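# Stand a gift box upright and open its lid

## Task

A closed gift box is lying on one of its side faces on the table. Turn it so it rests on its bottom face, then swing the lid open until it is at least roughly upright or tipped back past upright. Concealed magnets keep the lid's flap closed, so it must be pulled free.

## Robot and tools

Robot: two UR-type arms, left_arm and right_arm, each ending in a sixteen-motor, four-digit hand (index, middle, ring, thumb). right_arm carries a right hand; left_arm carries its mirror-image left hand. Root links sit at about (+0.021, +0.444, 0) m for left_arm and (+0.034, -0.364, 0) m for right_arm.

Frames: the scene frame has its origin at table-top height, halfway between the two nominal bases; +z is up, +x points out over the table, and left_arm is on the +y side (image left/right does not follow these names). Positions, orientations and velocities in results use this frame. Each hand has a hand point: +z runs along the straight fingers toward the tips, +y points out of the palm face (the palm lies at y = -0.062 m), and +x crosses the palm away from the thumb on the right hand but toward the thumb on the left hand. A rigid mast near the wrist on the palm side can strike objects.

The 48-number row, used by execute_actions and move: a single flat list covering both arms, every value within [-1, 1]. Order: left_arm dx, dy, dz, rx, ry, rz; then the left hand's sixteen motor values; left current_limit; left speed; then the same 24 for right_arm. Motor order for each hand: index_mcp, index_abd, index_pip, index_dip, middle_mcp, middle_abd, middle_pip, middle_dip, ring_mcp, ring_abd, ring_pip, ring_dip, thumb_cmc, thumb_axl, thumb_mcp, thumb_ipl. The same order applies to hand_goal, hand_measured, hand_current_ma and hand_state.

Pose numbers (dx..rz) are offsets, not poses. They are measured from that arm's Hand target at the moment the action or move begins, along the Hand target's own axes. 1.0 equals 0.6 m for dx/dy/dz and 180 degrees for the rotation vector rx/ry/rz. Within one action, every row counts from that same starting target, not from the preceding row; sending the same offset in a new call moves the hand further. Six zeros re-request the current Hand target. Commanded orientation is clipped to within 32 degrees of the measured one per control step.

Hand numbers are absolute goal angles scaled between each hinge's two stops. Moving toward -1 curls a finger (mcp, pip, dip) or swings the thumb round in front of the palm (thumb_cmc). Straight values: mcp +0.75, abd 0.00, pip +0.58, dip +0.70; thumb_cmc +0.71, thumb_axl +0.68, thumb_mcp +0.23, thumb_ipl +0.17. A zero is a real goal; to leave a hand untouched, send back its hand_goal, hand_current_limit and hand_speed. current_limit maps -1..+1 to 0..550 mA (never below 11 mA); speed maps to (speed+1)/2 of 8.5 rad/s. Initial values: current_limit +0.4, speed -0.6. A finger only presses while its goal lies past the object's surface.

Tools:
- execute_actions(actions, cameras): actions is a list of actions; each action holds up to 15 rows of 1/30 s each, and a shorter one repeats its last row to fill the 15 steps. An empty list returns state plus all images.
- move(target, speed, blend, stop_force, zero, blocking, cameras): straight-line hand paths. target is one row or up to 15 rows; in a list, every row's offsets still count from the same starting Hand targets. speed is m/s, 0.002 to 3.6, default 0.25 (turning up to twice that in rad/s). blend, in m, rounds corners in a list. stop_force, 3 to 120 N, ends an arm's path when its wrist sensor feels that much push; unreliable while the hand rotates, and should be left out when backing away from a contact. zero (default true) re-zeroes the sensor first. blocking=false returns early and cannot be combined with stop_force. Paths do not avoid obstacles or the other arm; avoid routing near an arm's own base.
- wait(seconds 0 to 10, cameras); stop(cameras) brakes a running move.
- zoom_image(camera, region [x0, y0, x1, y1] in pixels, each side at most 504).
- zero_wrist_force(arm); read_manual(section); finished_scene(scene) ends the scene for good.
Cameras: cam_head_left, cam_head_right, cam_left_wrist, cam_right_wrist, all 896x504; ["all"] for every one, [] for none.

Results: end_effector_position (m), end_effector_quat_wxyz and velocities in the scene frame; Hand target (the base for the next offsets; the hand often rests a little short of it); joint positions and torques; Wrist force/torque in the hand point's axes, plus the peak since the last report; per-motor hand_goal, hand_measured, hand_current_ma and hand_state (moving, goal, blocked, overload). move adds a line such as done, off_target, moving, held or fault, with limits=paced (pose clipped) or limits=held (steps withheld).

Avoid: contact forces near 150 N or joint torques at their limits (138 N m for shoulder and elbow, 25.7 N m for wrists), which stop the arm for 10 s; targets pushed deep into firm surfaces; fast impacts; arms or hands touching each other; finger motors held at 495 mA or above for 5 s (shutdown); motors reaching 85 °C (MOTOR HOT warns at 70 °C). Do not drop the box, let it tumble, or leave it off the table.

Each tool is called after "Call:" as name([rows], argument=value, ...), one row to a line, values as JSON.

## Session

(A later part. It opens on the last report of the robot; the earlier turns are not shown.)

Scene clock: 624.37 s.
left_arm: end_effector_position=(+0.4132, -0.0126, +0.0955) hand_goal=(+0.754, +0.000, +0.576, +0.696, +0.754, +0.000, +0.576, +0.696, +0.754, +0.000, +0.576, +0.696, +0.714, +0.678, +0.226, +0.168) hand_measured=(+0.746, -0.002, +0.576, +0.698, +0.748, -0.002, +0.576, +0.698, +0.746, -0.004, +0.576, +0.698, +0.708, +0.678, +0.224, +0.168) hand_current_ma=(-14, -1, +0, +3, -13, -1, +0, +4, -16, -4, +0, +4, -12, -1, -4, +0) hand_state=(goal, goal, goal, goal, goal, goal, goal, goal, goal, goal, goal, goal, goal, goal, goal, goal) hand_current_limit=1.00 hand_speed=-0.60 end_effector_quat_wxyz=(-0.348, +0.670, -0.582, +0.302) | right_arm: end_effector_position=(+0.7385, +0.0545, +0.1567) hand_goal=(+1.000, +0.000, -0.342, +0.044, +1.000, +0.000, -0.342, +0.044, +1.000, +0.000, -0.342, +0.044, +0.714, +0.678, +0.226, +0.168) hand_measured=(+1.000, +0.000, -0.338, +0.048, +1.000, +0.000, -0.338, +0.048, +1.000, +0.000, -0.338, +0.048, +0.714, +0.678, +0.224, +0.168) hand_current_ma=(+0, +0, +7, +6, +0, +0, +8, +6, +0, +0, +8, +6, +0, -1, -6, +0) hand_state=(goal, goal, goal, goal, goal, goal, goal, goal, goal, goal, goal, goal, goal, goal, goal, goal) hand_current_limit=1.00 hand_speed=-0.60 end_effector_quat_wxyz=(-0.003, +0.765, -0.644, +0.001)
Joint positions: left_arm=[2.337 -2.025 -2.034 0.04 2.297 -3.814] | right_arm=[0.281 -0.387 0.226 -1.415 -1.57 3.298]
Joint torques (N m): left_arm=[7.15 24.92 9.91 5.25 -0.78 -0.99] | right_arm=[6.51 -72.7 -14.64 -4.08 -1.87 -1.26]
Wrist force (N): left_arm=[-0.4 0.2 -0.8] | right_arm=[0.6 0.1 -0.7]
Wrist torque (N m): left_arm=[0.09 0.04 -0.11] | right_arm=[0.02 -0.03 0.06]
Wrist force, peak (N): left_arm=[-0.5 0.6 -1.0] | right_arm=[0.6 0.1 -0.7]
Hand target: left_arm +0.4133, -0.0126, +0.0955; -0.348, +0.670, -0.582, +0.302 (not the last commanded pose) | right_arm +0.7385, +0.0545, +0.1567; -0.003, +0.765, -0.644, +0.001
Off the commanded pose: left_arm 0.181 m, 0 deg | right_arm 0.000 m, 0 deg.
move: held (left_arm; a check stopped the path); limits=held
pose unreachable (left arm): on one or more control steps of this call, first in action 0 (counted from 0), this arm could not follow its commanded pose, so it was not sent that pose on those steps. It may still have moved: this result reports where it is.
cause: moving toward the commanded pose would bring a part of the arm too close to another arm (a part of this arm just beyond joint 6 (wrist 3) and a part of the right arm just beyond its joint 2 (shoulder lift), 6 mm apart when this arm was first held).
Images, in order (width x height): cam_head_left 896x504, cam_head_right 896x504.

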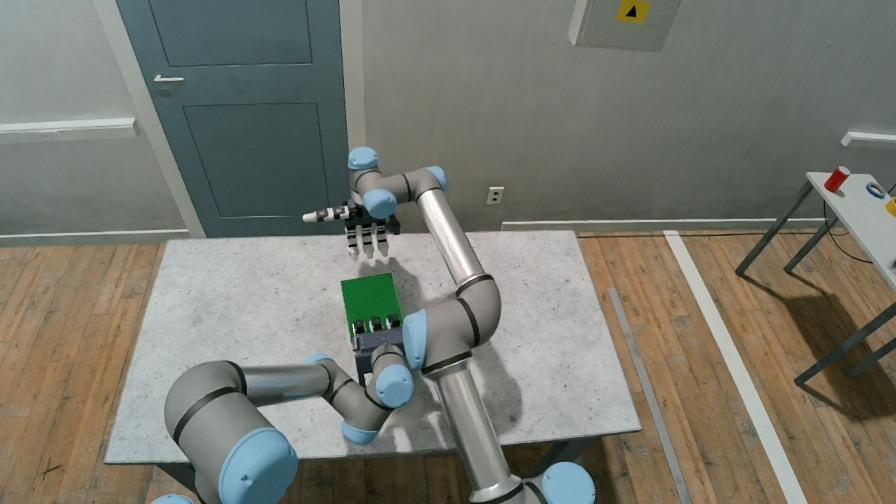

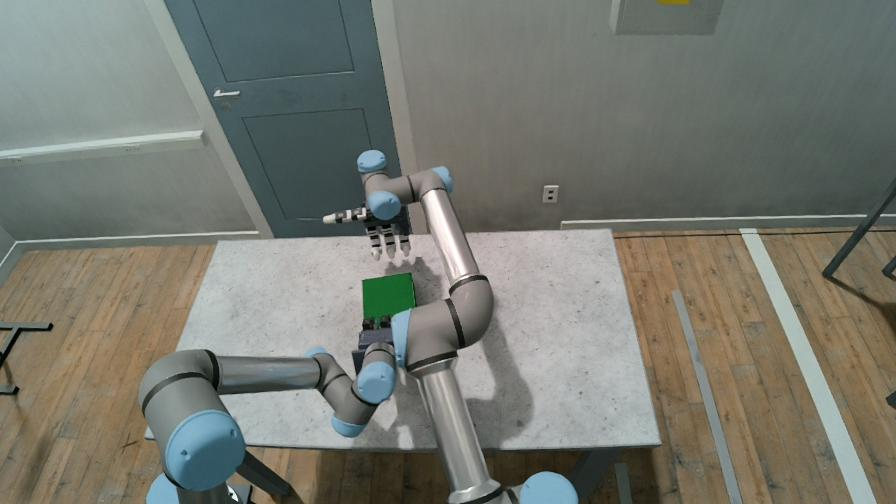

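Call:
move([
  [-0.05,-0.014,-0.01,0,0,0,0.754,0,0.576,0.696,0.754,0,0.576,0.696,0.754,0,0.576,0.696,0.714,0.678,0.226,0.168,1,-0.6,0,0,0,0,0,0,1,0,-0.343,0.044,1,0,-0.343,0.044,1,0,-0.343,0.044,0.714,0.678,0.226,0.168,1,-0.6],
  [-0.3,-0.2,-0.14,0,0,0,0.754,0,0.576,0.696,0.754,0,0.576,0.696,0.754,0,0.576,0.696,0.714,0.678,0.226,0.168,1,-0.6,0,0,0,0,0,0,1,0,-0.343,0.044,1,0,-0.343,0.044,1,0,-0.343,0.044,0.714,0.678,0.226,0.168,1,-0.6],
], speed=0.1, blend=0.01)

Call:
move([
  [0,0,0,0,0,0,0.754,0,0.576,0.696,0.754,0,0.576,0.696,0.754,0,0.576,0.696,0.714,0.678,0.226,0.168,1,-0.6,0,0,-0.25,0,0,0,1,0,-0.343,0.044,1,0,-0.343,0.044,1,0,-0.343,0.044,0.714,0.678,0.226,0.168,1,-0.6],
  [0,0,0,0,0,0,0.754,0,0.576,0.696,0.754,0,0.576,0.696,0.754,0,0.576,0.696,0.714,0.678,0.226,0.168,1,-0.6,0.6,0.3,-0.3,0,0,0,1,0,-0.343,0.044,1,0,-0.343,0.044,1,0,-0.343,0.044,0.714,0.678,0.226,0.168,1,-0.6],
], speed=0.25, blend=0.03, cameras=["cam_head_left","cam_head_right"])

Call:
zoom_image(camera="cam_head_left", region=[280, 220, 480, 400])

Scene clock: 640.97 s.
left_arm: end_effector_position=(+0.4058, +0.0411, +0.1277) hand_goal=(+0.754, +0.000, +0.576, +0.696, +0.754, +0.000, +0.576, +0.696, +0.754, +0.000, +0.576, +0.696, +0.714, +0.678, +0.226, +0.168) hand_measured=(+0.746, -0.002, +0.576, +0.698, +0.746, -0.002, +0.576, +0.698, +0.746, -0.004, +0.576, +0.698, +0.708, +0.678, +0.224, +0.168) hand_current_ma=(-14, -1, +0, +3, -14, -1, +0, +4, -17, -4, +0, +4, -12, -1, -4, +0) hand_state=(goal, goal, goal, goal, goal, goal, goal, goal, goal, goal, goal, goal, goal, goal, goal, goal) hand_current_limit=1.00 hand_speed=-0.60 end_effector_quat_wxyz=(-0.349, +0.670, -0.582, +0.302) | right_arm: end_effector_position=(+0.7385, +0.0545, +0.1567) hand_goal=(+1.000, +0.000, -0.342, +0.044, +1.000, +0.000, -0.342, +0.044, +1.000, +0.000, -0.342, +0.044, +0.714, +0.678, +0.226, +0.168) hand_measured=(+1.000, +0.000, -0.338, +0.048, +1.000, +0.000, -0.338, +0.048, +1.000, +0.000, -0.338, +0.048, +0.714, +0.678, +0.224, +0.168) hand_current_ma=(+0, +0, +7, +6, +0, +0, +8, +6, +0, +0, +8, +6, +0, -1, -6, +0) hand_state=(goal, goal, goal, goal, goal, goal, goal, goal, goal, goal, goal, goal, goal, goal, goal, goal) hand_current_limit=1.00 hand_speed=-0.60 end_effector_quat_wxyz=(-0.003, +0.765, -0.644, +0.001)
Joint positions: left_arm=[2.407 -1.88 -2.153 0.06 2.252 -3.745] | right_arm=[0.281 -0.387 0.226 -1.415 -1.57 3.298]
Joint torques (N m): left_arm=[-6.36 19.93 24.96 5.3 2.71 -1.41] | right_arm=[1.85 -72.67 -14.02 -4.01 1.53 1.88]
Wrist force (N): left_arm=[-0.6 0.3 -0.8] | right_arm=[0.6 -0.2 -0.8]
Wrist torque (N m): left_arm=[0.12 0.05 0.03] | right_arm=[-0.01 -0.02 0.04]
Wrist force, peak (N): left_arm=[-2.8 -1.0 -1.4] | right_arm=[0.6 -0.2 -0.8]
Hand target: left_arm +0.4058, +0.0410, +0.1276; -0.349, +0.670, -0.582, +0.302 (not the last commanded pose) | right_arm +0.7385, +0.0545, +0.1567; -0.003, +0.765, -0.644, +0.001
Off the commanded pose: left_arm 0.170 m, 0 deg | right_arm 0.000 m, 0 deg.
move: held (left_arm; a check stopped the path); path passed 1 of 2 targets; limits=held
pose unreachable (left arm): on one or more control steps of this call, first in action 0 (counted from 0), this arm could not follow its commanded pose, so it was not sent that pose on those steps. It may still have moved: this result reports where it is.
cause: moving toward the commanded pose would bring a part of the arm too close to another arm (a part of this arm just beyond joint 6 (wrist 3) and a part of the right arm just beyond its joint 2 (shoulder lift), at the place that arm is still heading or pushing toward).

Scene clock: 641.90 s.
left_arm: end_effector_position=(+0.4058, +0.0410, +0.1276) hand_goal=(+0.754, +0.000, +0.576, +0.696, +0.754, +0.000, +0.576, +0.696, +0.754, +0.000, +0.576, +0.696, +0.714, +0.678, +0.226, +0.168) hand_measured=(+0.746, -0.002, +0.576, +0.698, +0.746, -0.002, +0.576, +0.698, +0.746, -0.004, +0.576, +0.698, +0.708, +0.678, +0.224, +0.168) hand_current_ma=(-14, -1, +0, +3, -14, -1, +0, +4, -17, -4, +0, +4, -12, -1, -4, +0) hand_state=(goal, goal, goal, goal, goal, goal, goal, goal, goal, goal, goal, goal, goal, goal, goal, goal) hand_current_limit=1.00 hand_speed=-0.60 end_effector_quat_wxyz=(-0.349, +0.670, -0.582, +0.302) | right_arm: end_effector_position=(+0.7381, +0.0543, +0.1654) hand_goal=(+1.000, +0.000, -0.342, +0.044, +1.000, +0.000, -0.342, +0.044, +1.000, +0.000, -0.342, +0.044, +0.714, +0.678, +0.226, +0.168) hand_measured=(+1.000, +0.000, -0.338, +0.048, +1.000, +0.000, -0.338, +0.048, +1.000, +0.000, -0.338, +0.048, +0.714, +0.678, +0.224, +0.168) hand_current_ma=(+0, +0, +7, +6, +0, +0, +7, +6, +0, +0, +7, +6, +0, -1, -7, +0) hand_state=(goal, goal, goal, goal, goal, goal, goal, goal, goal, goal, goal, goal, goal, goal, goal, goal) hand_current_limit=1.00 hand_speed=-0.60 end_effector_quat_wxyz=(-0.004, +0.765, -0.644, +0.001)
Joint positions: left_arm=[2.407 -1.881 -2.153 0.06 2.252 -3.745] | right_arm=[0.281 -0.38 0.189 -1.387 -1.569 3.298]
Joint torques (N m): left_arm=[-6.85 19.68 23.57 5.32 2.43 -1.45] | right_arm=[7.33 -73.1 -14.15 -4.09 -2.78 -1.62]
Wrist force (N): left_arm=[-0.6 0.2 -0.8] | right_arm=[0.2 0.0 -0.6]
Wrist torque (N m): left_arm=[0.12 0.06 0.02] | right_arm=[-0.01 0.03 -0.04]
Wrist force, peak (N): left_arm=[-0.9 0.5 -0.9] | right_arm=[0.4 -0.6 -6.4]
Hand target: left_arm +0.4058, +0.0410, +0.1276; -0.349, +0.670, -0.582, +0.302 | right_arm +0.7380, +0.0543, +0.1653; -0.004, +0.765, -0.644, +0.001 (not the last commanded pose)
Off the commanded pose: left_arm 0.000 m, 0 deg | right_arm 0.437 m, 0 deg.
led back after a hold (right arm): the arm was led back toward your command in small steps, so it may still be short of it.
move: held (right_arm; a check stopped the path); path passed 0 of 2 targets; limits=held
pose unreachable (right arm): on one or more control steps of this call, first in action 0 (counted from 0), this arm could not follow its commanded pose, so it was not sent that pose on those steps. It may still have moved: this result reports where it is.
cause: moving toward the commanded pose would bring a part of the arm too close to another arm (a part of this arm just beyond joint 2 (shoulder lift) and a part of the left arm just beyond its joint 6 (wrist 3), 11 mm apart when this arm was first held).
Images, in order (width x height): cam_head_left 896x504, cam_head_right 896x504.

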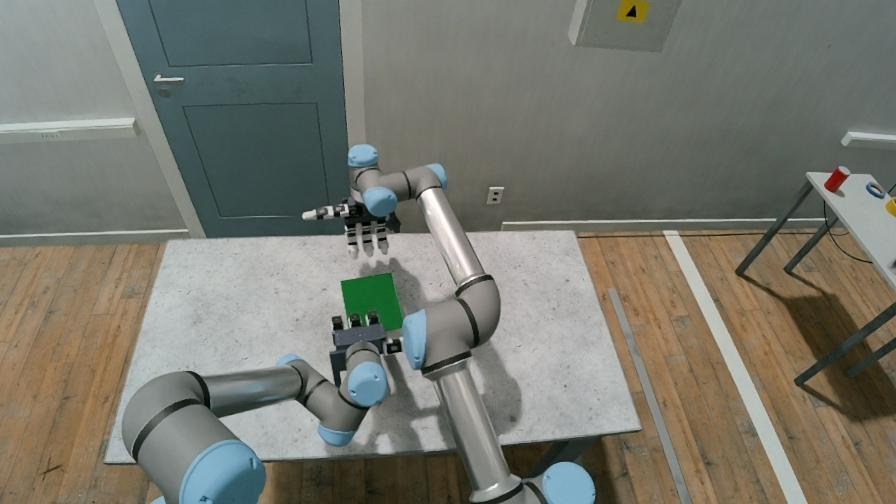

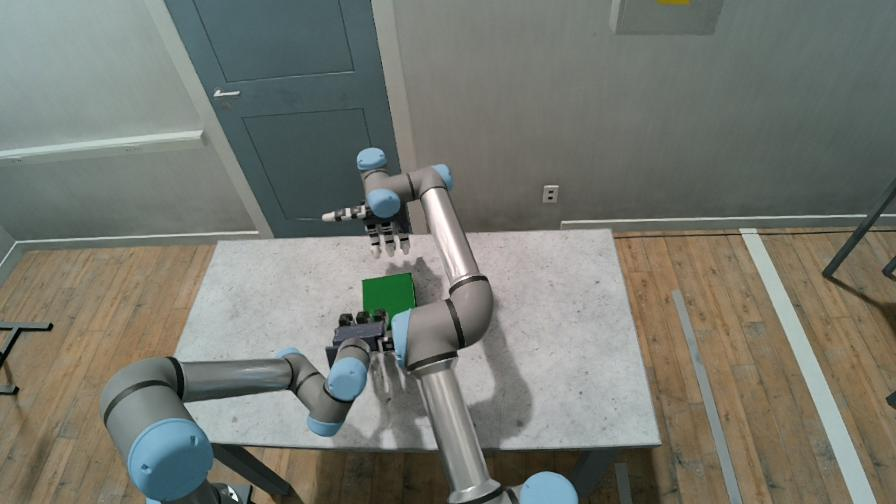

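Scaled by 2.520 from the camera's 896x504 image, which has a finer 1280x720 frame.

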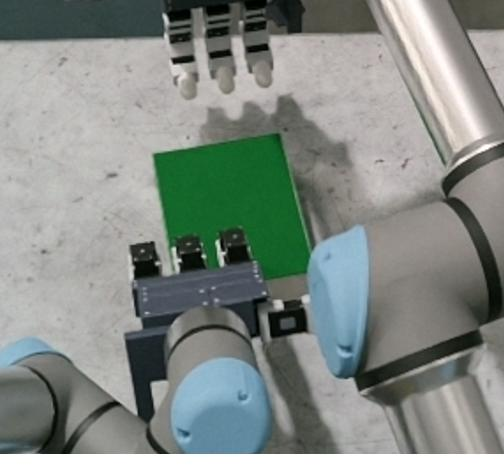

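Call:
move(target=[-0.4,-0.02,-0.02,0,0,0,0.754,0,0.576,0.696,0.754,0,0.576,0.696,0.754,0,0.576,0.696,0.714,0.678,0.226,0.168,1,-0.6,0,0,0,0,0,0,1,0,-0.343,0.044,1,0,-0.343,0.044,1,0,-0.343,0.044,0.714,0.678,0.226,0.168,1,-0.6], speed=0.15)

Call:
move([
  [0,0,0,0,0,0,0.754,0,0.576,0.696,0.754,0,0.576,0.696,0.754,0,0.576,0.696,0.714,0.678,0.226,0.168,1,-0.6,0,0,-0.2,0,0,0,1,0,-0.343,0.044,1,0,-0.343,0.044,1,0,-0.343,0.044,0.714,0.678,0.226,0.168,1,-0.6],
  [0,0,0,0,0,0,0.754,0,0.576,0.696,0.754,0,0.576,0.696,0.754,0,0.576,0.696,0.714,0.678,0.226,0.168,1,-0.6,0.6,0.3,-0.25,0,0,0,1,0,-0.343,0.044,1,0,-0.343,0.044,1,0,-0.343,0.044,0.714,0.678,0.226,0.168,1,-0.6],
], speed=0.25, blend=0.03, cameras=["cam_head_left","cam_head_right"])

Call:
zoom_image(camera="cam_head_left", region=[280, 220, 480, 400])

Call:
zoom_image(camera="cam_head_right", region=[280, 220, 480, 400])

Scene clock: 662.40 s.
left_arm: end_effector_position=(+0.3692, +0.2782, +0.1447) hand_goal=(+0.754, +0.000, +0.576, +0.696, +0.754, +0.000, +0.576, +0.696, +0.754, +0.000, +0.576, +0.696, +0.714, +0.678, +0.226, +0.168) hand_measured=(+0.746, -0.002, +0.576, +0.698, +0.746, -0.002, +0.576, +0.698, +0.746, -0.004, +0.576, +0.698, +0.708, +0.678, +0.224, +0.168) hand_current_ma=(-14, -1, +0, +3, -14, -1, +0, +4, -17, -4, +0, +4, -12, -1, -4, +0) hand_state=(goal, goal, goal, goal, goal, goal, goal, goal, goal, goal, goal, goal, goal, goal, goal, goal) hand_current_limit=1.00 hand_speed=-0.60 end_effector_quat_wxyz=(-0.349, +0.670, -0.582, +0.302) | right_arm: end_effector_position=(+0.7381, +0.0543, +0.1653) hand_goal=(+1.000, +0.000, -0.342, +0.044, +1.000, +0.000, -0.342, +0.044, +1.000, +0.000, -0.342, +0.044, +0.714, +0.678, +0.226, +0.168) hand_measured=(+1.000, +0.000, -0.338, +0.048, +1.000, +0.000, -0.338, +0.048, +1.000, +0.000, -0.338, +0.048, +0.714, +0.678, +0.224, +0.168) hand_current_ma=(+0, +0, +7, +6, +0, +0, +7, +6, +0, +0, +7, +6, +0, -1, -7, +0) hand_state=(goal, goal, goal, goal, goal, goal, goal, goal, goal, goal, goal, goal, goal, goal, goal, goal) hand_current_limit=1.00 hand_speed=-0.60 end_effector_quat_wxyz=(-0.004, +0.765, -0.644, +0.001)
Joint positions: left_arm=[3.004 -1.426 -2.659 0.312 1.799 -3.304] | right_arm=[0.281 -0.38 0.189 -1.387 -1.569 3.298]
Joint torques (N m): left_arm=[7.32 22.78 3.95 1.05 -1.48 1.75] | right_arm=[6.95 -72.85 -14.39 -4.07 -0.98 -0.58]
Wrist force (N): left_arm=[-0.5 0.2 -0.8] | right_arm=[0.1 0.0 -0.9]
Wrist torque (N m): left_arm=[0.08 0.05 -0.14] | right_arm=[0.02 0.06 -0.05]
Wrist force, peak (N): left_arm=[-1.3 0.3 -0.9] | right_arm=[0.3 0.3 -1.0]
Hand target: left_arm +0.3692, +0.2782, +0.1447; -0.349, +0.670, -0.582, +0.302 | right_arm +0.7381, +0.0543, +0.1653; -0.004, +0.765, -0.644, +0.001
Off the commanded pose: left_arm 0.000 m, 0 deg | right_arm 0.000 m, 0 deg.
move: done

Scene clock: 665.20 s.
left_arm: end_effector_position=(+0.3692, +0.2782, +0.1447) hand_goal=(+0.754, +0.000, +0.576, +0.696, +0.754, +0.000, +0.576, +0.696, +0.754, +0.000, +0.576, +0.696, +0.714, +0.678, +0.226, +0.168) hand_measured=(+0.746, -0.002, +0.576, +0.698, +0.746, -0.002, +0.576, +0.698, +0.746, -0.004, +0.576, +0.698, +0.708, +0.678, +0.224, +0.168) hand_current_ma=(-14, -1, +0, +3, -14, -1, +0, +4, -17, -4, +0, +4, -12, -1, -4, +0) hand_state=(goal, goal, goal, goal, goal, goal, goal, goal, goal, goal, goal, goal, goal, goal, goal, goal) hand_current_limit=1.00 hand_speed=-0.60 end_effector_quat_wxyz=(-0.349, +0.670, -0.582, +0.302) | right_arm: end_effector_position=(+0.6208, -0.3314, +0.3130) hand_goal=(+1.000, +0.000, -0.342, +0.044, +1.000, +0.000, -0.342, +0.044, +1.000, +0.000, -0.342, +0.044, +0.714, +0.678, +0.226, +0.168) hand_measured=(+1.000, +0.000, -0.338, +0.048, +1.000, +0.000, -0.338, +0.048, +1.000, +0.000, -0.338, +0.048, +0.714, +0.678, +0.224, +0.168) hand_current_ma=(+0, +0, +7, +6, +0, +0, +7, +6, +0, +0, +7, +6, +0, -1, -7, +0) hand_state=(goal, goal, goal, goal, goal, goal, goal, goal, goal, goal, goal, goal, goal, goal, goal, goal) hand_current_limit=1.00 hand_speed=-0.60 end_effector_quat_wxyz=(-0.004, +0.765, -0.644, +0.001)
Joint positions: left_arm=[3.004 -1.426 -2.659 0.312 1.799 -3.304] | right_arm=[-0.211 -1.165 1.191 -1.603 -1.566 2.806]
Joint torques (N m): left_arm=[7.3 22.48 2.9 1.03 -1.75 1.61] | right_arm=[-6.84 -50.46 -13.3 -4.06 2.86 -1.61]
Wrist force (N): left_arm=[-0.4 0.1 -0.9] | right_arm=[0.3 -0.8 -0.9]
Wrist torque (N m): left_arm=[0.07 0.03 -0.13] | right_arm=[-0.04 0.01 0.15]
Wrist force, peak (N): left_arm=[-0.6 0.1 -1.2] | right_arm=[1.8 0.0 -0.6]
Hand target: left_arm +0.3692, +0.2782, +0.1447; -0.349, +0.670, -0.582, +0.302 | right_arm +0.6208, -0.3316, +0.3131; -0.004, +0.765, -0.644, +0.001
Off the commanded pose: left_arm 0.000 m, 0 deg | right_arm 0.000 m, 0 deg.
elbow stopped short (right arm): the move would have taken joint 3 (elbow) straighter than the controller allows.
move: done
Images, in order (width x height): cam_head_left 896x504, cam_head_right 896x504.

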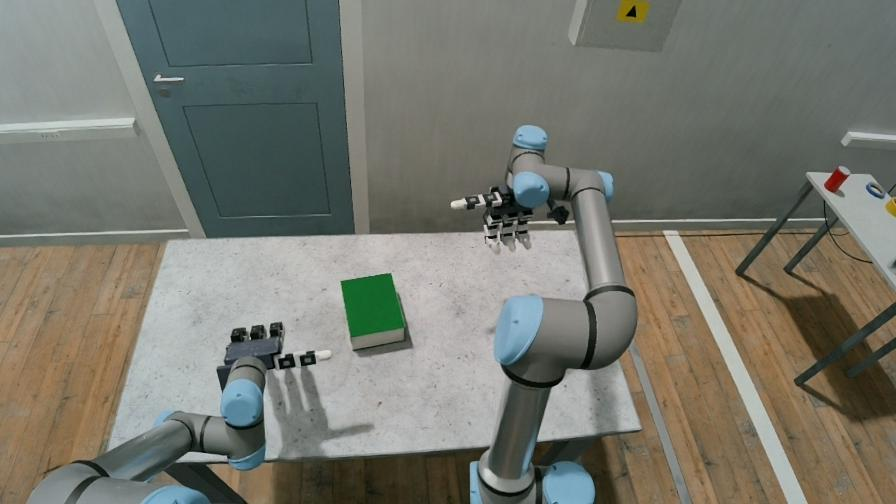

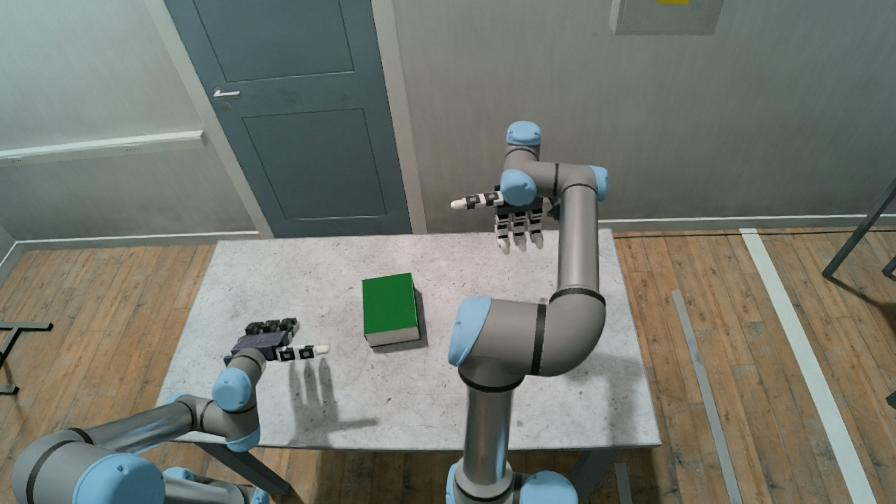

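Scaled by 2.520 from the camera's 896x504 image, which has a finer 1280x720 frame.

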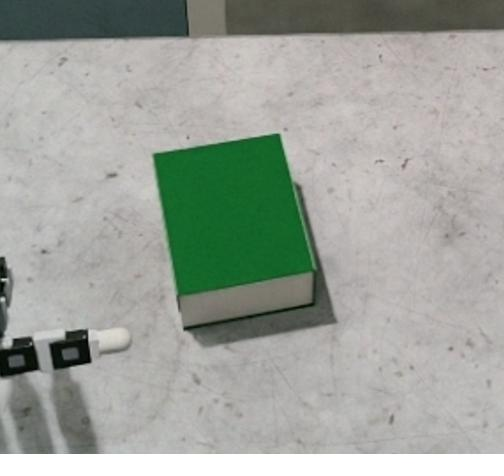

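Scaled by 2.520 from the camera's 896x504 image, which has a finer 1280x720 frame.

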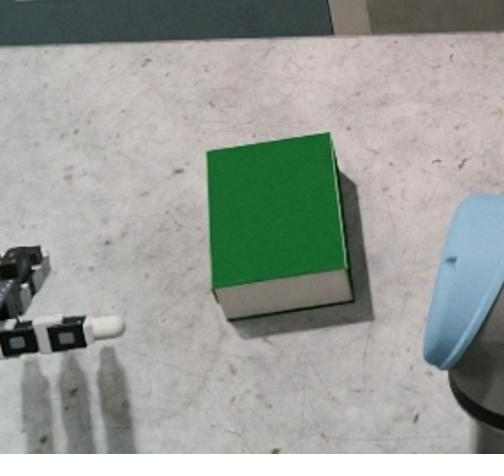

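Call:
zoom_image(camera="cam_head_left", region=[335, 265, 415, 355])

Call:
zoom_image(camera="cam_head_right", region=[355, 265, 435, 355])

Scaled by 5.600 from the camera's 896x504 image, which has a finer 1280x720 frame.

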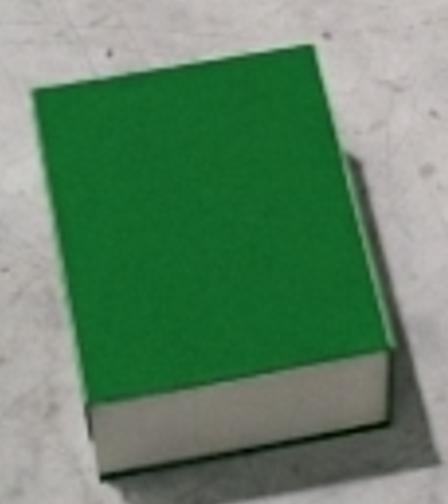

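Scaled by 5.600 from the camera's 896x504 image, which has a finer 1280x720 frame.

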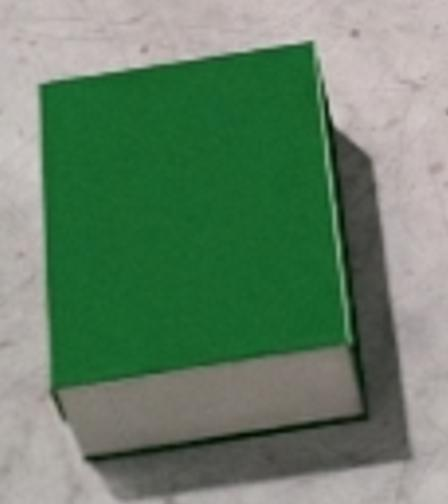

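Call:
move([
  [0.017,-0.287,-0.04,-0.2358,-0.2423,-0.4666,1,0,-0.343,0.044,1,0,-0.343,0.044,1,0,-0.343,0.044,0.714,0.678,0.226,0.168,1,-0.6,0.048,0.013,0.188,0.235,-0.2384,-0.4567,0.754,0,0.576,0.696,0.754,0,0.576,0.696,0.754,0,0.576,0.696,0.714,0.678,0.226,0.168,1,-0.6],
  [0.162,-0.419,0.148,-0.2358,-0.2423,-0.4666,1,0,-0.343,0.044,1,0,-0.343,0.044,1,0,-0.343,0.044,0.714,0.678,0.226,0.168,1,-0.6,0.048,0.013,0.188,0.235,-0.2384,-0.4567,0.754,0,0.576,0.696,0.754,0,0.576,0.696,0.754,0,0.576,0.696,0.714,0.678,0.226,0.168,1,-0.6],
], speed=0.35, blend=0.04, cameras=["cam_head_left","cam_head_right"])

Scene clock: 741.60 s.
left_arm: end_effector_position=(+0.5977, +0.2123, +0.2993) hand_goal=(+1.000, +0.000, -0.342, +0.044, +1.000, +0.000, -0.342, +0.044, +1.000, +0.000, -0.342, +0.044, +0.714, +0.678, +0.226, +0.168) hand_measured=(+0.996, -0.002, -0.340, +0.048, +0.994, -0.002, -0.340, +0.048, +0.994, -0.004, -0.340, +0.048, +0.712, +0.678, +0.224, +0.168) hand_current_ma=(-9, -1, +3, +5, -9, -1, +4, +5, -11, -4, +3, +5, -3, -1, -4, +0) hand_state=(goal, goal, goal, goal, goal, goal, goal, goal, goal, goal, goal, goal, goal, goal, goal, goal) hand_current_limit=1.00 hand_speed=-0.60 end_effector_quat_wxyz=(+0.000, +0.996, +0.085, +0.000) | right_arm: end_effector_position=(+0.6188, -0.3609, +0.2001) hand_goal=(+0.754, +0.000, +0.576, +0.696, +0.754, +0.000, +0.576, +0.696, +0.754, +0.000, +0.576, +0.696, +0.714, +0.678, +0.226, +0.168) hand_measured=(+0.748, +0.000, +0.572, +0.694, +0.748, +0.000, +0.572, +0.694, +0.748, +0.000, +0.572, +0.692, +0.708, +0.678, +0.224, +0.168) hand_current_ma=(-14, +0, -6, -5, -12, +0, -7, -5, -12, +0, -7, -5, -11, -1, -7, +0) hand_state=(goal, goal, goal, goal, goal, goal, goal, goal, goal, goal, goal, goal, goal, goal, goal, goal) hand_current_limit=1.00 hand_speed=-0.60 end_effector_quat_wxyz=(-0.459, +0.885, +0.075, -0.039)
Joint positions: left_arm=[3.108 -1.705 -1.577 -1.431 1.571 -4.918] | right_arm=[-0.459 -1.162 1.391 -1.138 -0.819 0.72]
Joint torques (N m): left_arm=[-5.55 19.58 30.99 0.79 1.93 -1.15] | right_arm=[-6.54 -25.93 -34.28 0.73 -1.69 -1.68]
Wrist force (N): left_arm=[-0.2 1.1 -0.4] | right_arm=[0.4 1.0 -2.0]
Wrist torque (N m): left_arm=[0.16 0.02 -0.07] | right_arm=[0.11 0.13 0.23]
Wrist force, peak (N): left_arm=[0.2 1.8 -0.2] | right_arm=[0.2 1.4 -2.7]
Hand target: left_arm +0.5978, +0.2122, +0.2993; +0.000, +0.996, +0.085, +0.000 | right_arm +0.6188, -0.3609, +0.2001; -0.459, +0.885, +0.075, -0.039
Off the commanded pose: left_arm 0.000 m, 0 deg | right_arm 0.000 m, 0 deg.
move: done
Images, in order (width x height): cam_head_left 896x504, cam_head_right 896x504.

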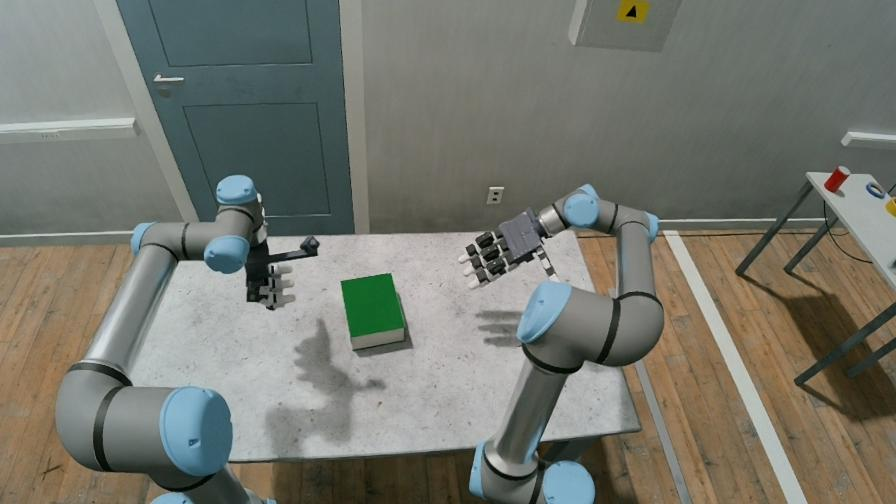

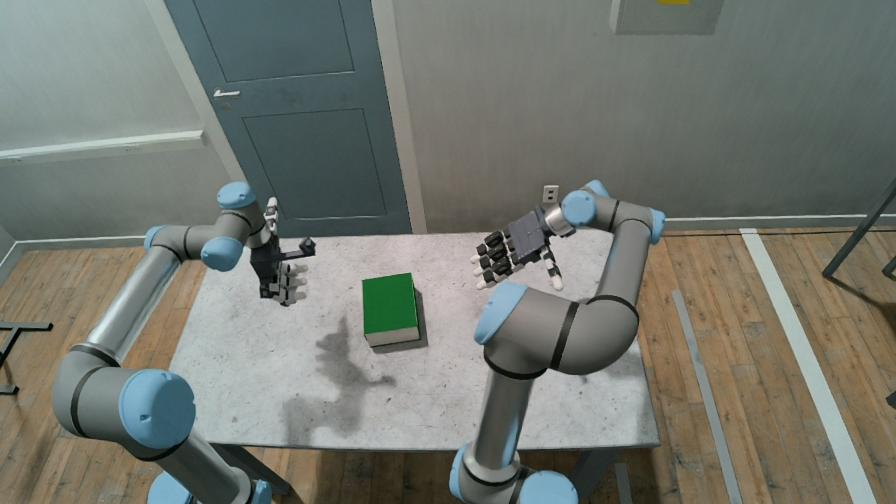

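Call:
move(target=[0,0,0.349,0,0,0,1,0,-0.343,0.044,1,0,-0.343,0.044,1,0,-0.343,0.044,0.714,0.678,0.226,0.168,1,-0.6,0.037,0.084,0.316,0,0,0,0.754,0,0.576,0.696,0.754,0,0.576,0.696,0.754,0,0.576,0.696,0.714,0.678,0.226,0.168,1,-0.6], speed=0.15, cameras=["cam_head_left","cam_head_right"])

Call:
zoom_image(camera="cam_head_left", region=[280, 220, 480, 400])

Call:
zoom_image(camera="cam_head_right", region=[280, 220, 480, 400])

Scene clock: 757.63 s.
left_arm: end_effector_position=(+0.5977, +0.2122, +0.0900) hand_goal=(+1.000, +0.000, -0.342, +0.044, +1.000, +0.000, -0.342, +0.044, +1.000, +0.000, -0.342, +0.044, +0.714, +0.678, +0.226, +0.168) hand_measured=(+0.996, -0.002, -0.340, +0.048, +0.994, -0.002, -0.340, +0.048, +0.994, -0.004, -0.340, +0.048, +0.712, +0.678, +0.224, +0.168) hand_current_ma=(-9, -1, +3, +5, -9, -1, +4, +5, -11, -4, +3, +5, -3, -1, -4, +0) hand_state=(goal, goal, goal, goal, goal, goal, goal, goal, goal, goal, goal, goal, goal, goal, goal, goal) hand_current_limit=1.00 hand_speed=-0.60 end_effector_quat_wxyz=(+0.000, +0.996, +0.085, +0.000) | right_arm: end_effector_position=(+0.6193, -0.2331, +0.0497) hand_goal=(+0.754, +0.000, +0.576, +0.696, +0.754, +0.000, +0.576, +0.696, +0.754, +0.000, +0.576, +0.696, +0.714, +0.678, +0.226, +0.168) hand_measured=(+0.748, +0.000, +0.572, +0.694, +0.748, +0.000, +0.572, +0.694, +0.748, +0.000, +0.572, +0.692, +0.708, +0.678, +0.224, +0.168) hand_current_ma=(-15, +0, -6, -5, -13, +0, -7, -5, -13, +0, -7, -5, -11, -1, -7, +0) hand_state=(goal, goal, goal, goal, goal, goal, goal, goal, goal, goal, goal, goal, goal, goal, goal, goal) hand_current_limit=1.00 hand_speed=-0.60 end_effector_quat_wxyz=(-0.459, +0.885, +0.075, -0.039)
Joint positions: left_arm=[3.108 -1.903 -1.912 -0.898 1.571 -4.918] | right_arm=[-0.263 -1.047 1.68 -1.713 -0.712 0.957]
Joint torques (N m): left_arm=[-7.21 23.83 6.24 4.85 -1.78 -1.19] | right_arm=[7.08 -28.13 -9.74 -3.28 4.05 2.22]
Wrist force (N): left_arm=[-0.3 0.9 -0.6] | right_arm=[0.1 1.3 -2.5]
Wrist torque (N m): left_arm=[0.15 -0.03 -0.06] | right_arm=[0.27 0.13 0.01]
Wrist force, peak (N): left_arm=[-0.1 1.0 -1.2] | right_arm=[-0.5 1.5 -2.7]
Hand target: left_arm +0.5977, +0.2122, +0.0899; +0.000, +0.996, +0.085, +0.000 | right_arm +0.6193, -0.2330, +0.0497; -0.459, +0.885, +0.075, -0.039
Off the commanded pose: left_arm 0.000 m, 0 deg | right_arm 0.000 m, 0 deg.
move: done
Images, in order (width x height): cam_head_left 896x504, cam_head_right 896x504.

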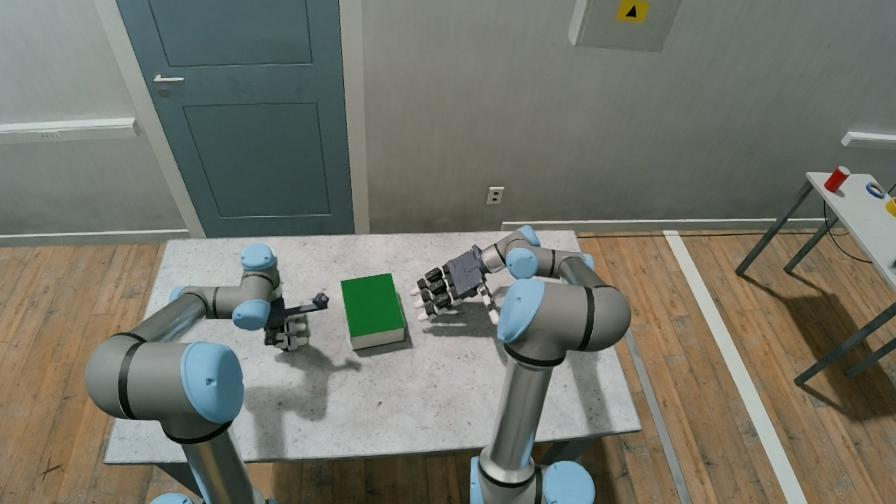

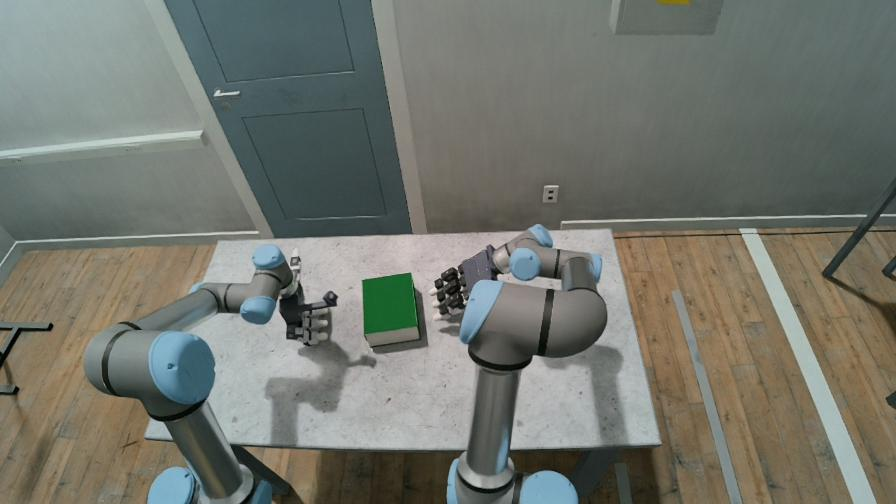

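Scaled by 2.520 from the camera's 896x504 image, which has a finer 1280x720 frame.

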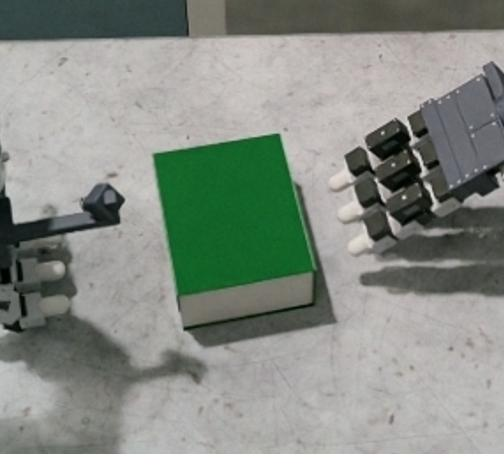

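Scaled by 2.520 from the camera's 896x504 image, which has a finer 1280x720 frame.

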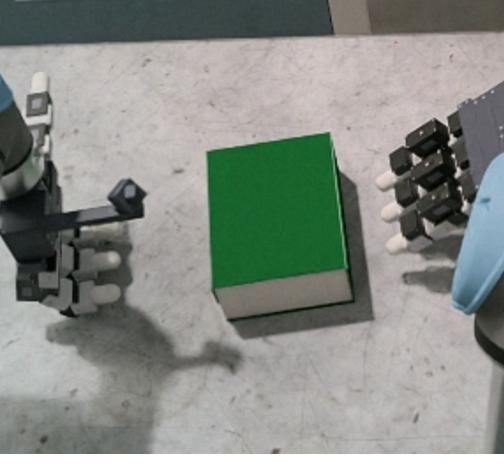

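Call:
move(target=[0.058,0.117,0,0,0,0,1,0,-0.343,0.044,1,0,-0.343,0.044,1,0,-0.343,0.044,0.714,0.678,0.226,0.168,1,-0.6,0,-0.024,0.034,0,0,0,0.754,0,0.576,0.696,0.754,0,0.576,0.696,0.754,0,0.576,0.696,0.714,0.678,0.226,0.168,1,-0.6], speed=0.08)

Call:
move(target=[0,0.1,0,0,0,0,1,0,-0.343,0.044,1,0,-0.343,0.044,1,0,-0.343,0.044,0.714,0.678,0.226,0.168,1,-0.6,0,0,0,0,0,0,0.754,0,0.576,0.696,0.754,0,0.576,0.696,0.754,0,0.576,0.696,0.714,0.678,0.226,0.168,1,-0.6], speed=0.012, stop_force=12, cameras=["cam_head_left","cam_head_right"])

Call:
zoom_image(camera="cam_head_left", region=[280, 220, 480, 400])

Call:
zoom_image(camera="cam_head_right", region=[280, 220, 480, 400])

Scene clock: 780.03 s.
left_arm: end_effector_position=(+0.6439, +0.1490, +0.0899) hand_goal=(+1.000, +0.000, -0.342, +0.044, +1.000, +0.000, -0.342, +0.044, +1.000, +0.000, -0.342, +0.044, +0.714, +0.678, +0.226, +0.168) hand_measured=(+0.996, -0.002, -0.340, +0.048, +0.994, -0.002, -0.340, +0.048, +0.994, -0.004, -0.340, +0.048, +0.712, +0.678, +0.224, +0.168) hand_current_ma=(-9, -1, +3, +5, -9, -1, +4, +5, -11, -4, +3, +5, -3, -1, -4, +0) hand_state=(goal, goal, goal, goal, goal, goal, goal, goal, goal, goal, goal, goal, goal, goal, goal, goal) hand_current_limit=1.00 hand_speed=-0.60 end_effector_quat_wxyz=(+0.000, +0.996, +0.085, +0.000) | right_arm: end_effector_position=(+0.6151, -0.2084, +0.0497) hand_goal=(+0.754, +0.000, +0.576, +0.696, +0.754, +0.000, +0.576, +0.696, +0.754, +0.000, +0.576, +0.696, +0.714, +0.678, +0.226, +0.168) hand_measured=(+0.748, +0.000, +0.572, +0.694, +0.748, +0.000, +0.572, +0.694, +0.748, +0.000, +0.572, +0.692, +0.708, +0.678, +0.224, +0.168) hand_current_ma=(-15, +0, -6, -5, -13, +0, -7, -5, -13, +0, -7, -5, -11, -1, -7, +0) hand_state=(goal, goal, goal, goal, goal, goal, goal, goal, goal, goal, goal, goal, goal, goal, goal, goal) hand_current_limit=1.00 hand_speed=-0.60 end_effector_quat_wxyz=(-0.459, +0.885, +0.075, -0.039)
Joint positions: left_arm=[3.006 -2.03 -1.719 -0.963 1.57 -5.02] | right_arm=[-0.225 -1.053 1.701 -1.768 -0.695 1.009]
Joint torques (N m): left_arm=[-6.13 29.13 27.65 0.48 1.66 -1.12] | right_arm=[6.76 -50.08 -9.91 -3.17 4.02 2.29]
Wrist force (N): left_arm=[-0.2 0.7 -0.4] | right_arm=[0.0 1.6 -2.9]
Wrist torque (N m): left_arm=[0.10 -0.01 -0.05] | right_arm=[0.35 0.11 -0.03]
Wrist force, peak (N): left_arm=[0.0 1.5 -0.5] | right_arm=[0.0 1.6 -2.9]
Hand target: left_arm +0.6440, +0.1489, +0.0899; +0.000, +0.996, +0.085, +0.000 | right_arm +0.6151, -0.2084, +0.0497; -0.459, +0.885, +0.075, -0.039
Off the commanded pose: left_arm 0.000 m, 0 deg | right_arm 0.000 m, 0 deg.
move: done

Scene clock: 786.00 s.
left_arm: end_effector_position=(+0.6542, +0.0898, +0.0899) hand_goal=(+1.000, +0.000, -0.342, +0.044, +1.000, +0.000, -0.342, +0.044, +1.000, +0.000, -0.342, +0.044, +0.714, +0.678, +0.226, +0.168) hand_measured=(+0.996, -0.002, -0.340, +0.048, +0.996, -0.002, -0.340, +0.046, +1.000, -0.004, -0.340, +0.044, +0.712, +0.678, +0.224, +0.168) hand_current_ma=(-9, -1, +3, +5, -5, -1, +4, +2, -1, -4, +2, +0, -3, -1, -4, +0) hand_state=(goal, goal, goal, goal, goal, goal, goal, goal, goal, goal, goal, goal, goal, goal, goal, goal) hand_current_limit=1.00 hand_speed=-0.60 end_effector_quat_wxyz=(+0.000, +0.996, +0.085, +0.000) | right_arm: end_effector_position=(+0.6151, -0.2084, +0.0497) hand_goal=(+0.754, +0.000, +0.576, +0.696, +0.754, +0.000, +0.576, +0.696, +0.754, +0.000, +0.576, +0.696, +0.714, +0.678, +0.226, +0.168) hand_measured=(+0.748, +0.000, +0.572, +0.694, +0.748, +0.000, +0.572, +0.694, +0.748, +0.000, +0.572, +0.692, +0.708, +0.678, +0.224, +0.168) hand_current_ma=(-15, +0, -6, -5, -13, +0, -7, -5, -13, +0, -7, -5, -11, -1, -7, +0) hand_state=(goal, goal, goal, goal, goal, goal, goal, goal, goal, goal, goal, goal, goal, goal, goal, goal) hand_current_limit=1.00 hand_speed=-0.60 end_effector_quat_wxyz=(-0.459, +0.885, +0.075, -0.039)
Joint positions: left_arm=[2.916 -2.095 -1.615 -1.003 1.57 -5.11] | right_arm=[-0.225 -1.053 1.701 -1.768 -0.695 1.009]
Joint torques (N m): left_arm=[-5.79 32.37 28.69 0.5 -0.69 -1.41] | right_arm=[6.88 -49.76 -9.57 -3.37 4.02 2.27]
Wrist force (N): left_arm=[-0.2 0.0 -1.0] | right_arm=[-0.1 1.5 -3.0]
Wrist torque (N m): left_arm=[0.18 -0.01 -0.03] | right_arm=[0.34 0.12 -0.04]
Wrist force, peak (N): left_arm=[-0.5 0.3 -1.4] | right_arm=[-0.1 1.4 -3.2]
Hand target: left_arm +0.6542, +0.0898, +0.0899; +0.000, +0.996, +0.085, +0.000 | right_arm +0.6151, -0.2084, +0.0497; -0.459, +0.885, +0.075, -0.039
Off the commanded pose: left_arm 0.000 m, 0 deg | right_arm 0.000 m, 0 deg.
move: done
Images, in order (width x height): cam_head_left 896x504, cam_head_right 896x504.

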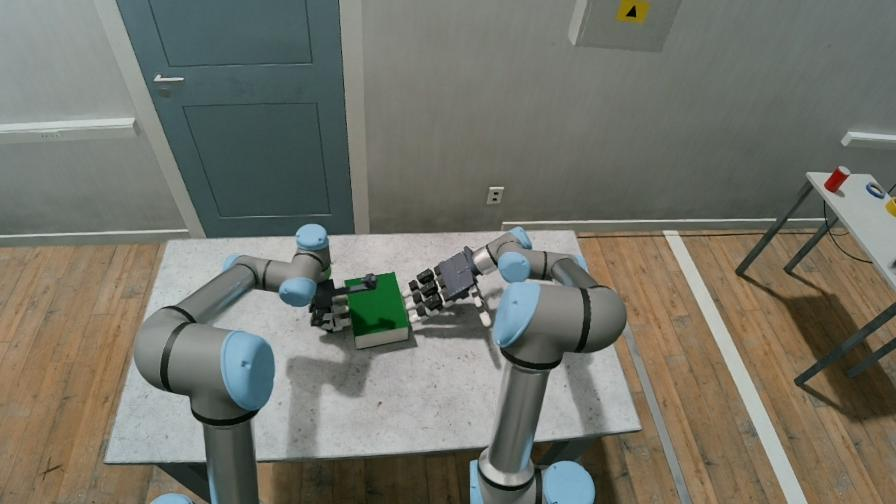

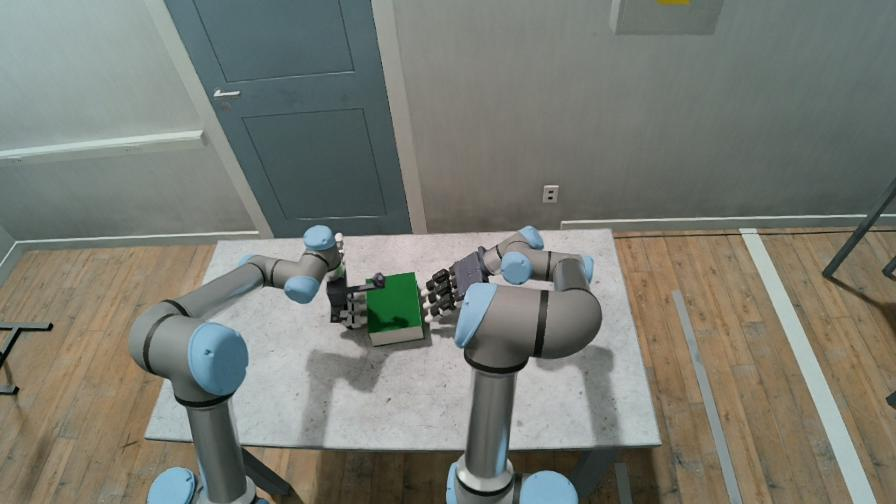

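Scaled by 2.520 from the camera's 896x504 image, which has a finer 1280x720 frame.

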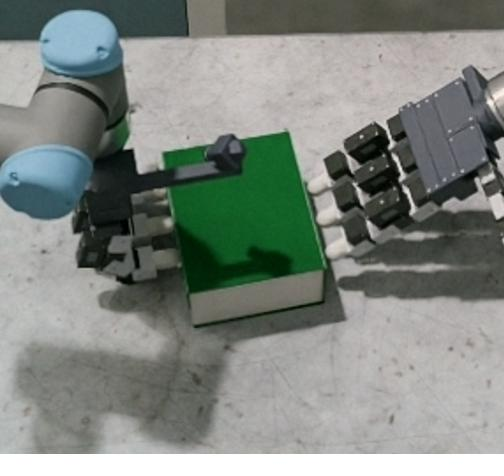

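Scaled by 2.520 from the camera's 896x504 image, which has a finer 1280x720 frame.

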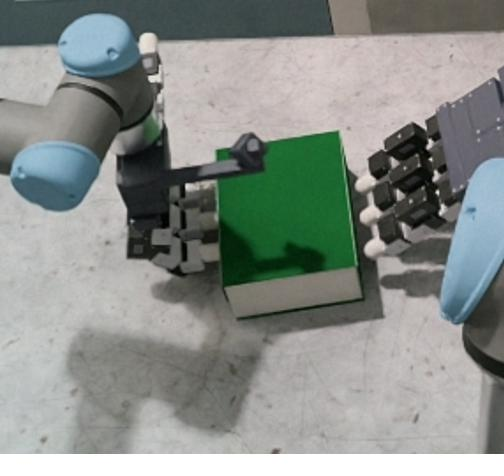

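Call:
move(target=[0,0.1,0,0,0,0,1,0,-0.343,0.044,1,0,-0.343,0.044,1,0,-0.343,0.044,0.714,0.678,0.226,0.168,1,-0.6,0,0,0,0,0,0,0.754,0,0.576,0.696,0.754,0,0.576,0.696,0.754,0,0.576,0.696,0.714,0.678,0.226,0.168,1,-0.6], speed=0.01, stop_force=12, cameras=["cam_head_left","cam_head_right"])

Call:
zoom_image(camera="cam_head_left", region=[300, 240, 460, 370])

Call:
zoom_image(camera="cam_head_right", region=[310, 240, 470, 370])

Scene clock: 798.40 s.
left_arm: end_effector_position=(+0.6558, +0.0802, +0.0899) hand_goal=(+1.000, +0.000, -0.342, +0.044, +1.000, +0.000, -0.342, +0.044, +1.000, +0.000, -0.342, +0.044, +0.714, +0.678, +0.226, +0.168) hand_measured=(+1.000, -0.002, -0.340, +0.040, +1.000, -0.002, -0.338, +0.036, +1.000, -0.002, -0.336, +0.030, +0.712, +0.678, +0.224, +0.168) hand_current_ma=(+0, -1, +1, -5, +0, -1, +7, -13, +1, -3, +12, -28, -3, -1, -4, +0) hand_state=(goal, goal, goal, goal, goal, goal, goal, goal, goal, goal, goal, goal, goal, goal, goal, goal) hand_current_limit=1.00 hand_speed=-0.60 end_effector_quat_wxyz=(+0.000, +0.996, +0.085, +0.000) | right_arm: end_effector_position=(+0.6151, -0.2084, +0.0497) hand_goal=(+0.754, +0.000, +0.576, +0.696, +0.754, +0.000, +0.576, +0.696, +0.754, +0.000, +0.576, +0.696, +0.714, +0.678, +0.226, +0.168) hand_measured=(+0.746, +0.000, +0.572, +0.694, +0.746, +0.000, +0.572, +0.694, +0.744, +0.000, +0.572, +0.696, +0.708, +0.678, +0.224, +0.168) hand_current_ma=(-17, +0, -6, -5, -19, +0, -7, -2, -22, +0, -7, +0, -11, -1, -7, +0) hand_state=(goal, goal, goal, goal, goal, goal, goal, goal, goal, goal, goal, goal, goal, goal, goal, goal) hand_current_limit=1.00 hand_speed=-0.60 end_effector_quat_wxyz=(-0.459, +0.885, +0.075, -0.039)
Joint positions: left_arm=[2.902 -2.106 -1.596 -1.011 1.571 -5.124] | right_arm=[-0.225 -1.053 1.701 -1.768 -0.695 1.009]
Joint torques (N m): left_arm=[3.49 58.95 9.1 5.21 -3.02 1.73] | right_arm=[7 -31.35 -9.25 0.47 3.84 2.25]
Wrist force (N): left_arm=[0.2 -6.7 -2.0] | right_arm=[-0.7 1.8 -15.3]
Wrist torque (N m): left_arm=[0.49 0.03 0.13] | right_arm=[1.24 0.60 -0.07]
Wrist force, peak (N): left_arm=[-0.1 -14.4 -4.0] | right_arm=[-0.4 1.9 -15.5]
Hand target: left_arm +0.6558, +0.0802, +0.0899; +0.000, +0.996, +0.085, +0.000 (not the last commanded pose) | right_arm +0.6151, -0.2084, +0.0497; -0.459, +0.885, +0.075, -0.039
Off the commanded pose: left_arm 0.050 m, 0 deg | right_arm 0.000 m, 0 deg.
move: contact (left_arm)
Images, in order (width x height): cam_head_left 896x504, cam_head_right 896x504.

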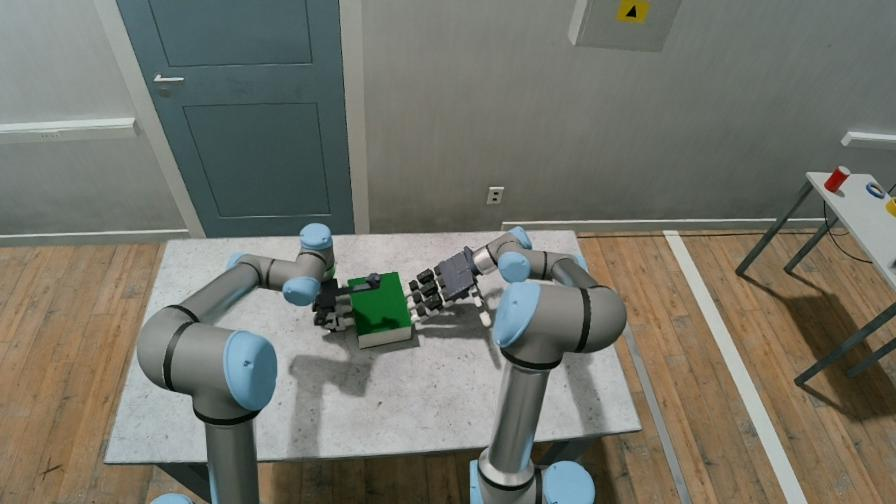

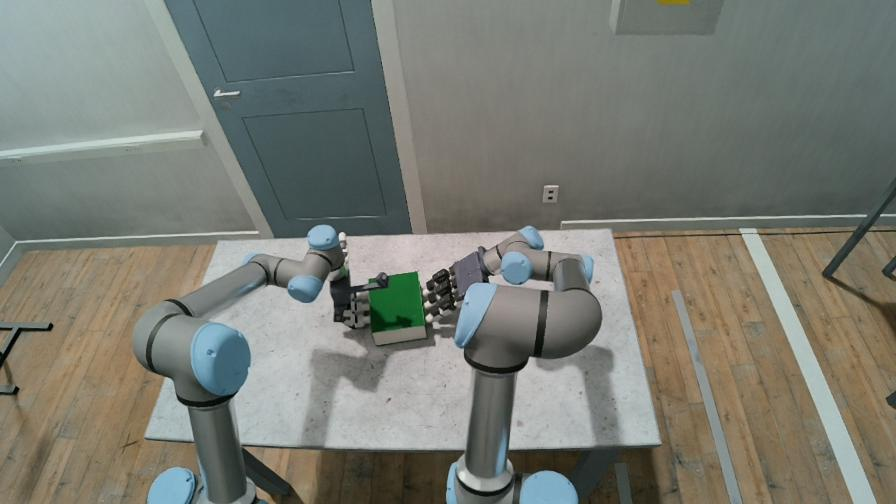

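Scaled by 3.150 from the camera's 896x504 image, which has a finer 1280x720 frame.

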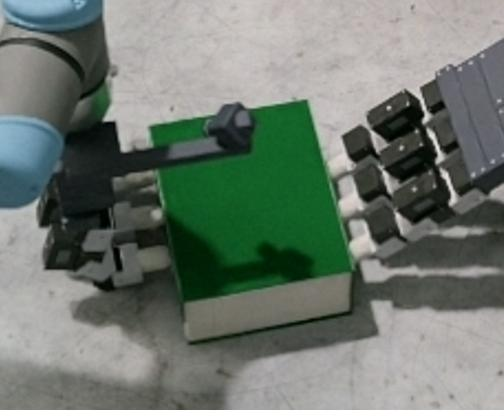

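Scaled by 3.150 from the camera's 896x504 image, which has a finer 1280x720 frame.

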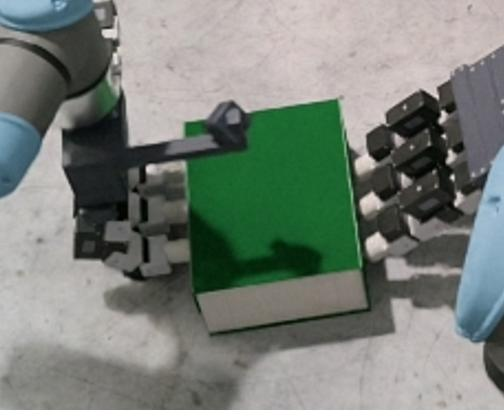

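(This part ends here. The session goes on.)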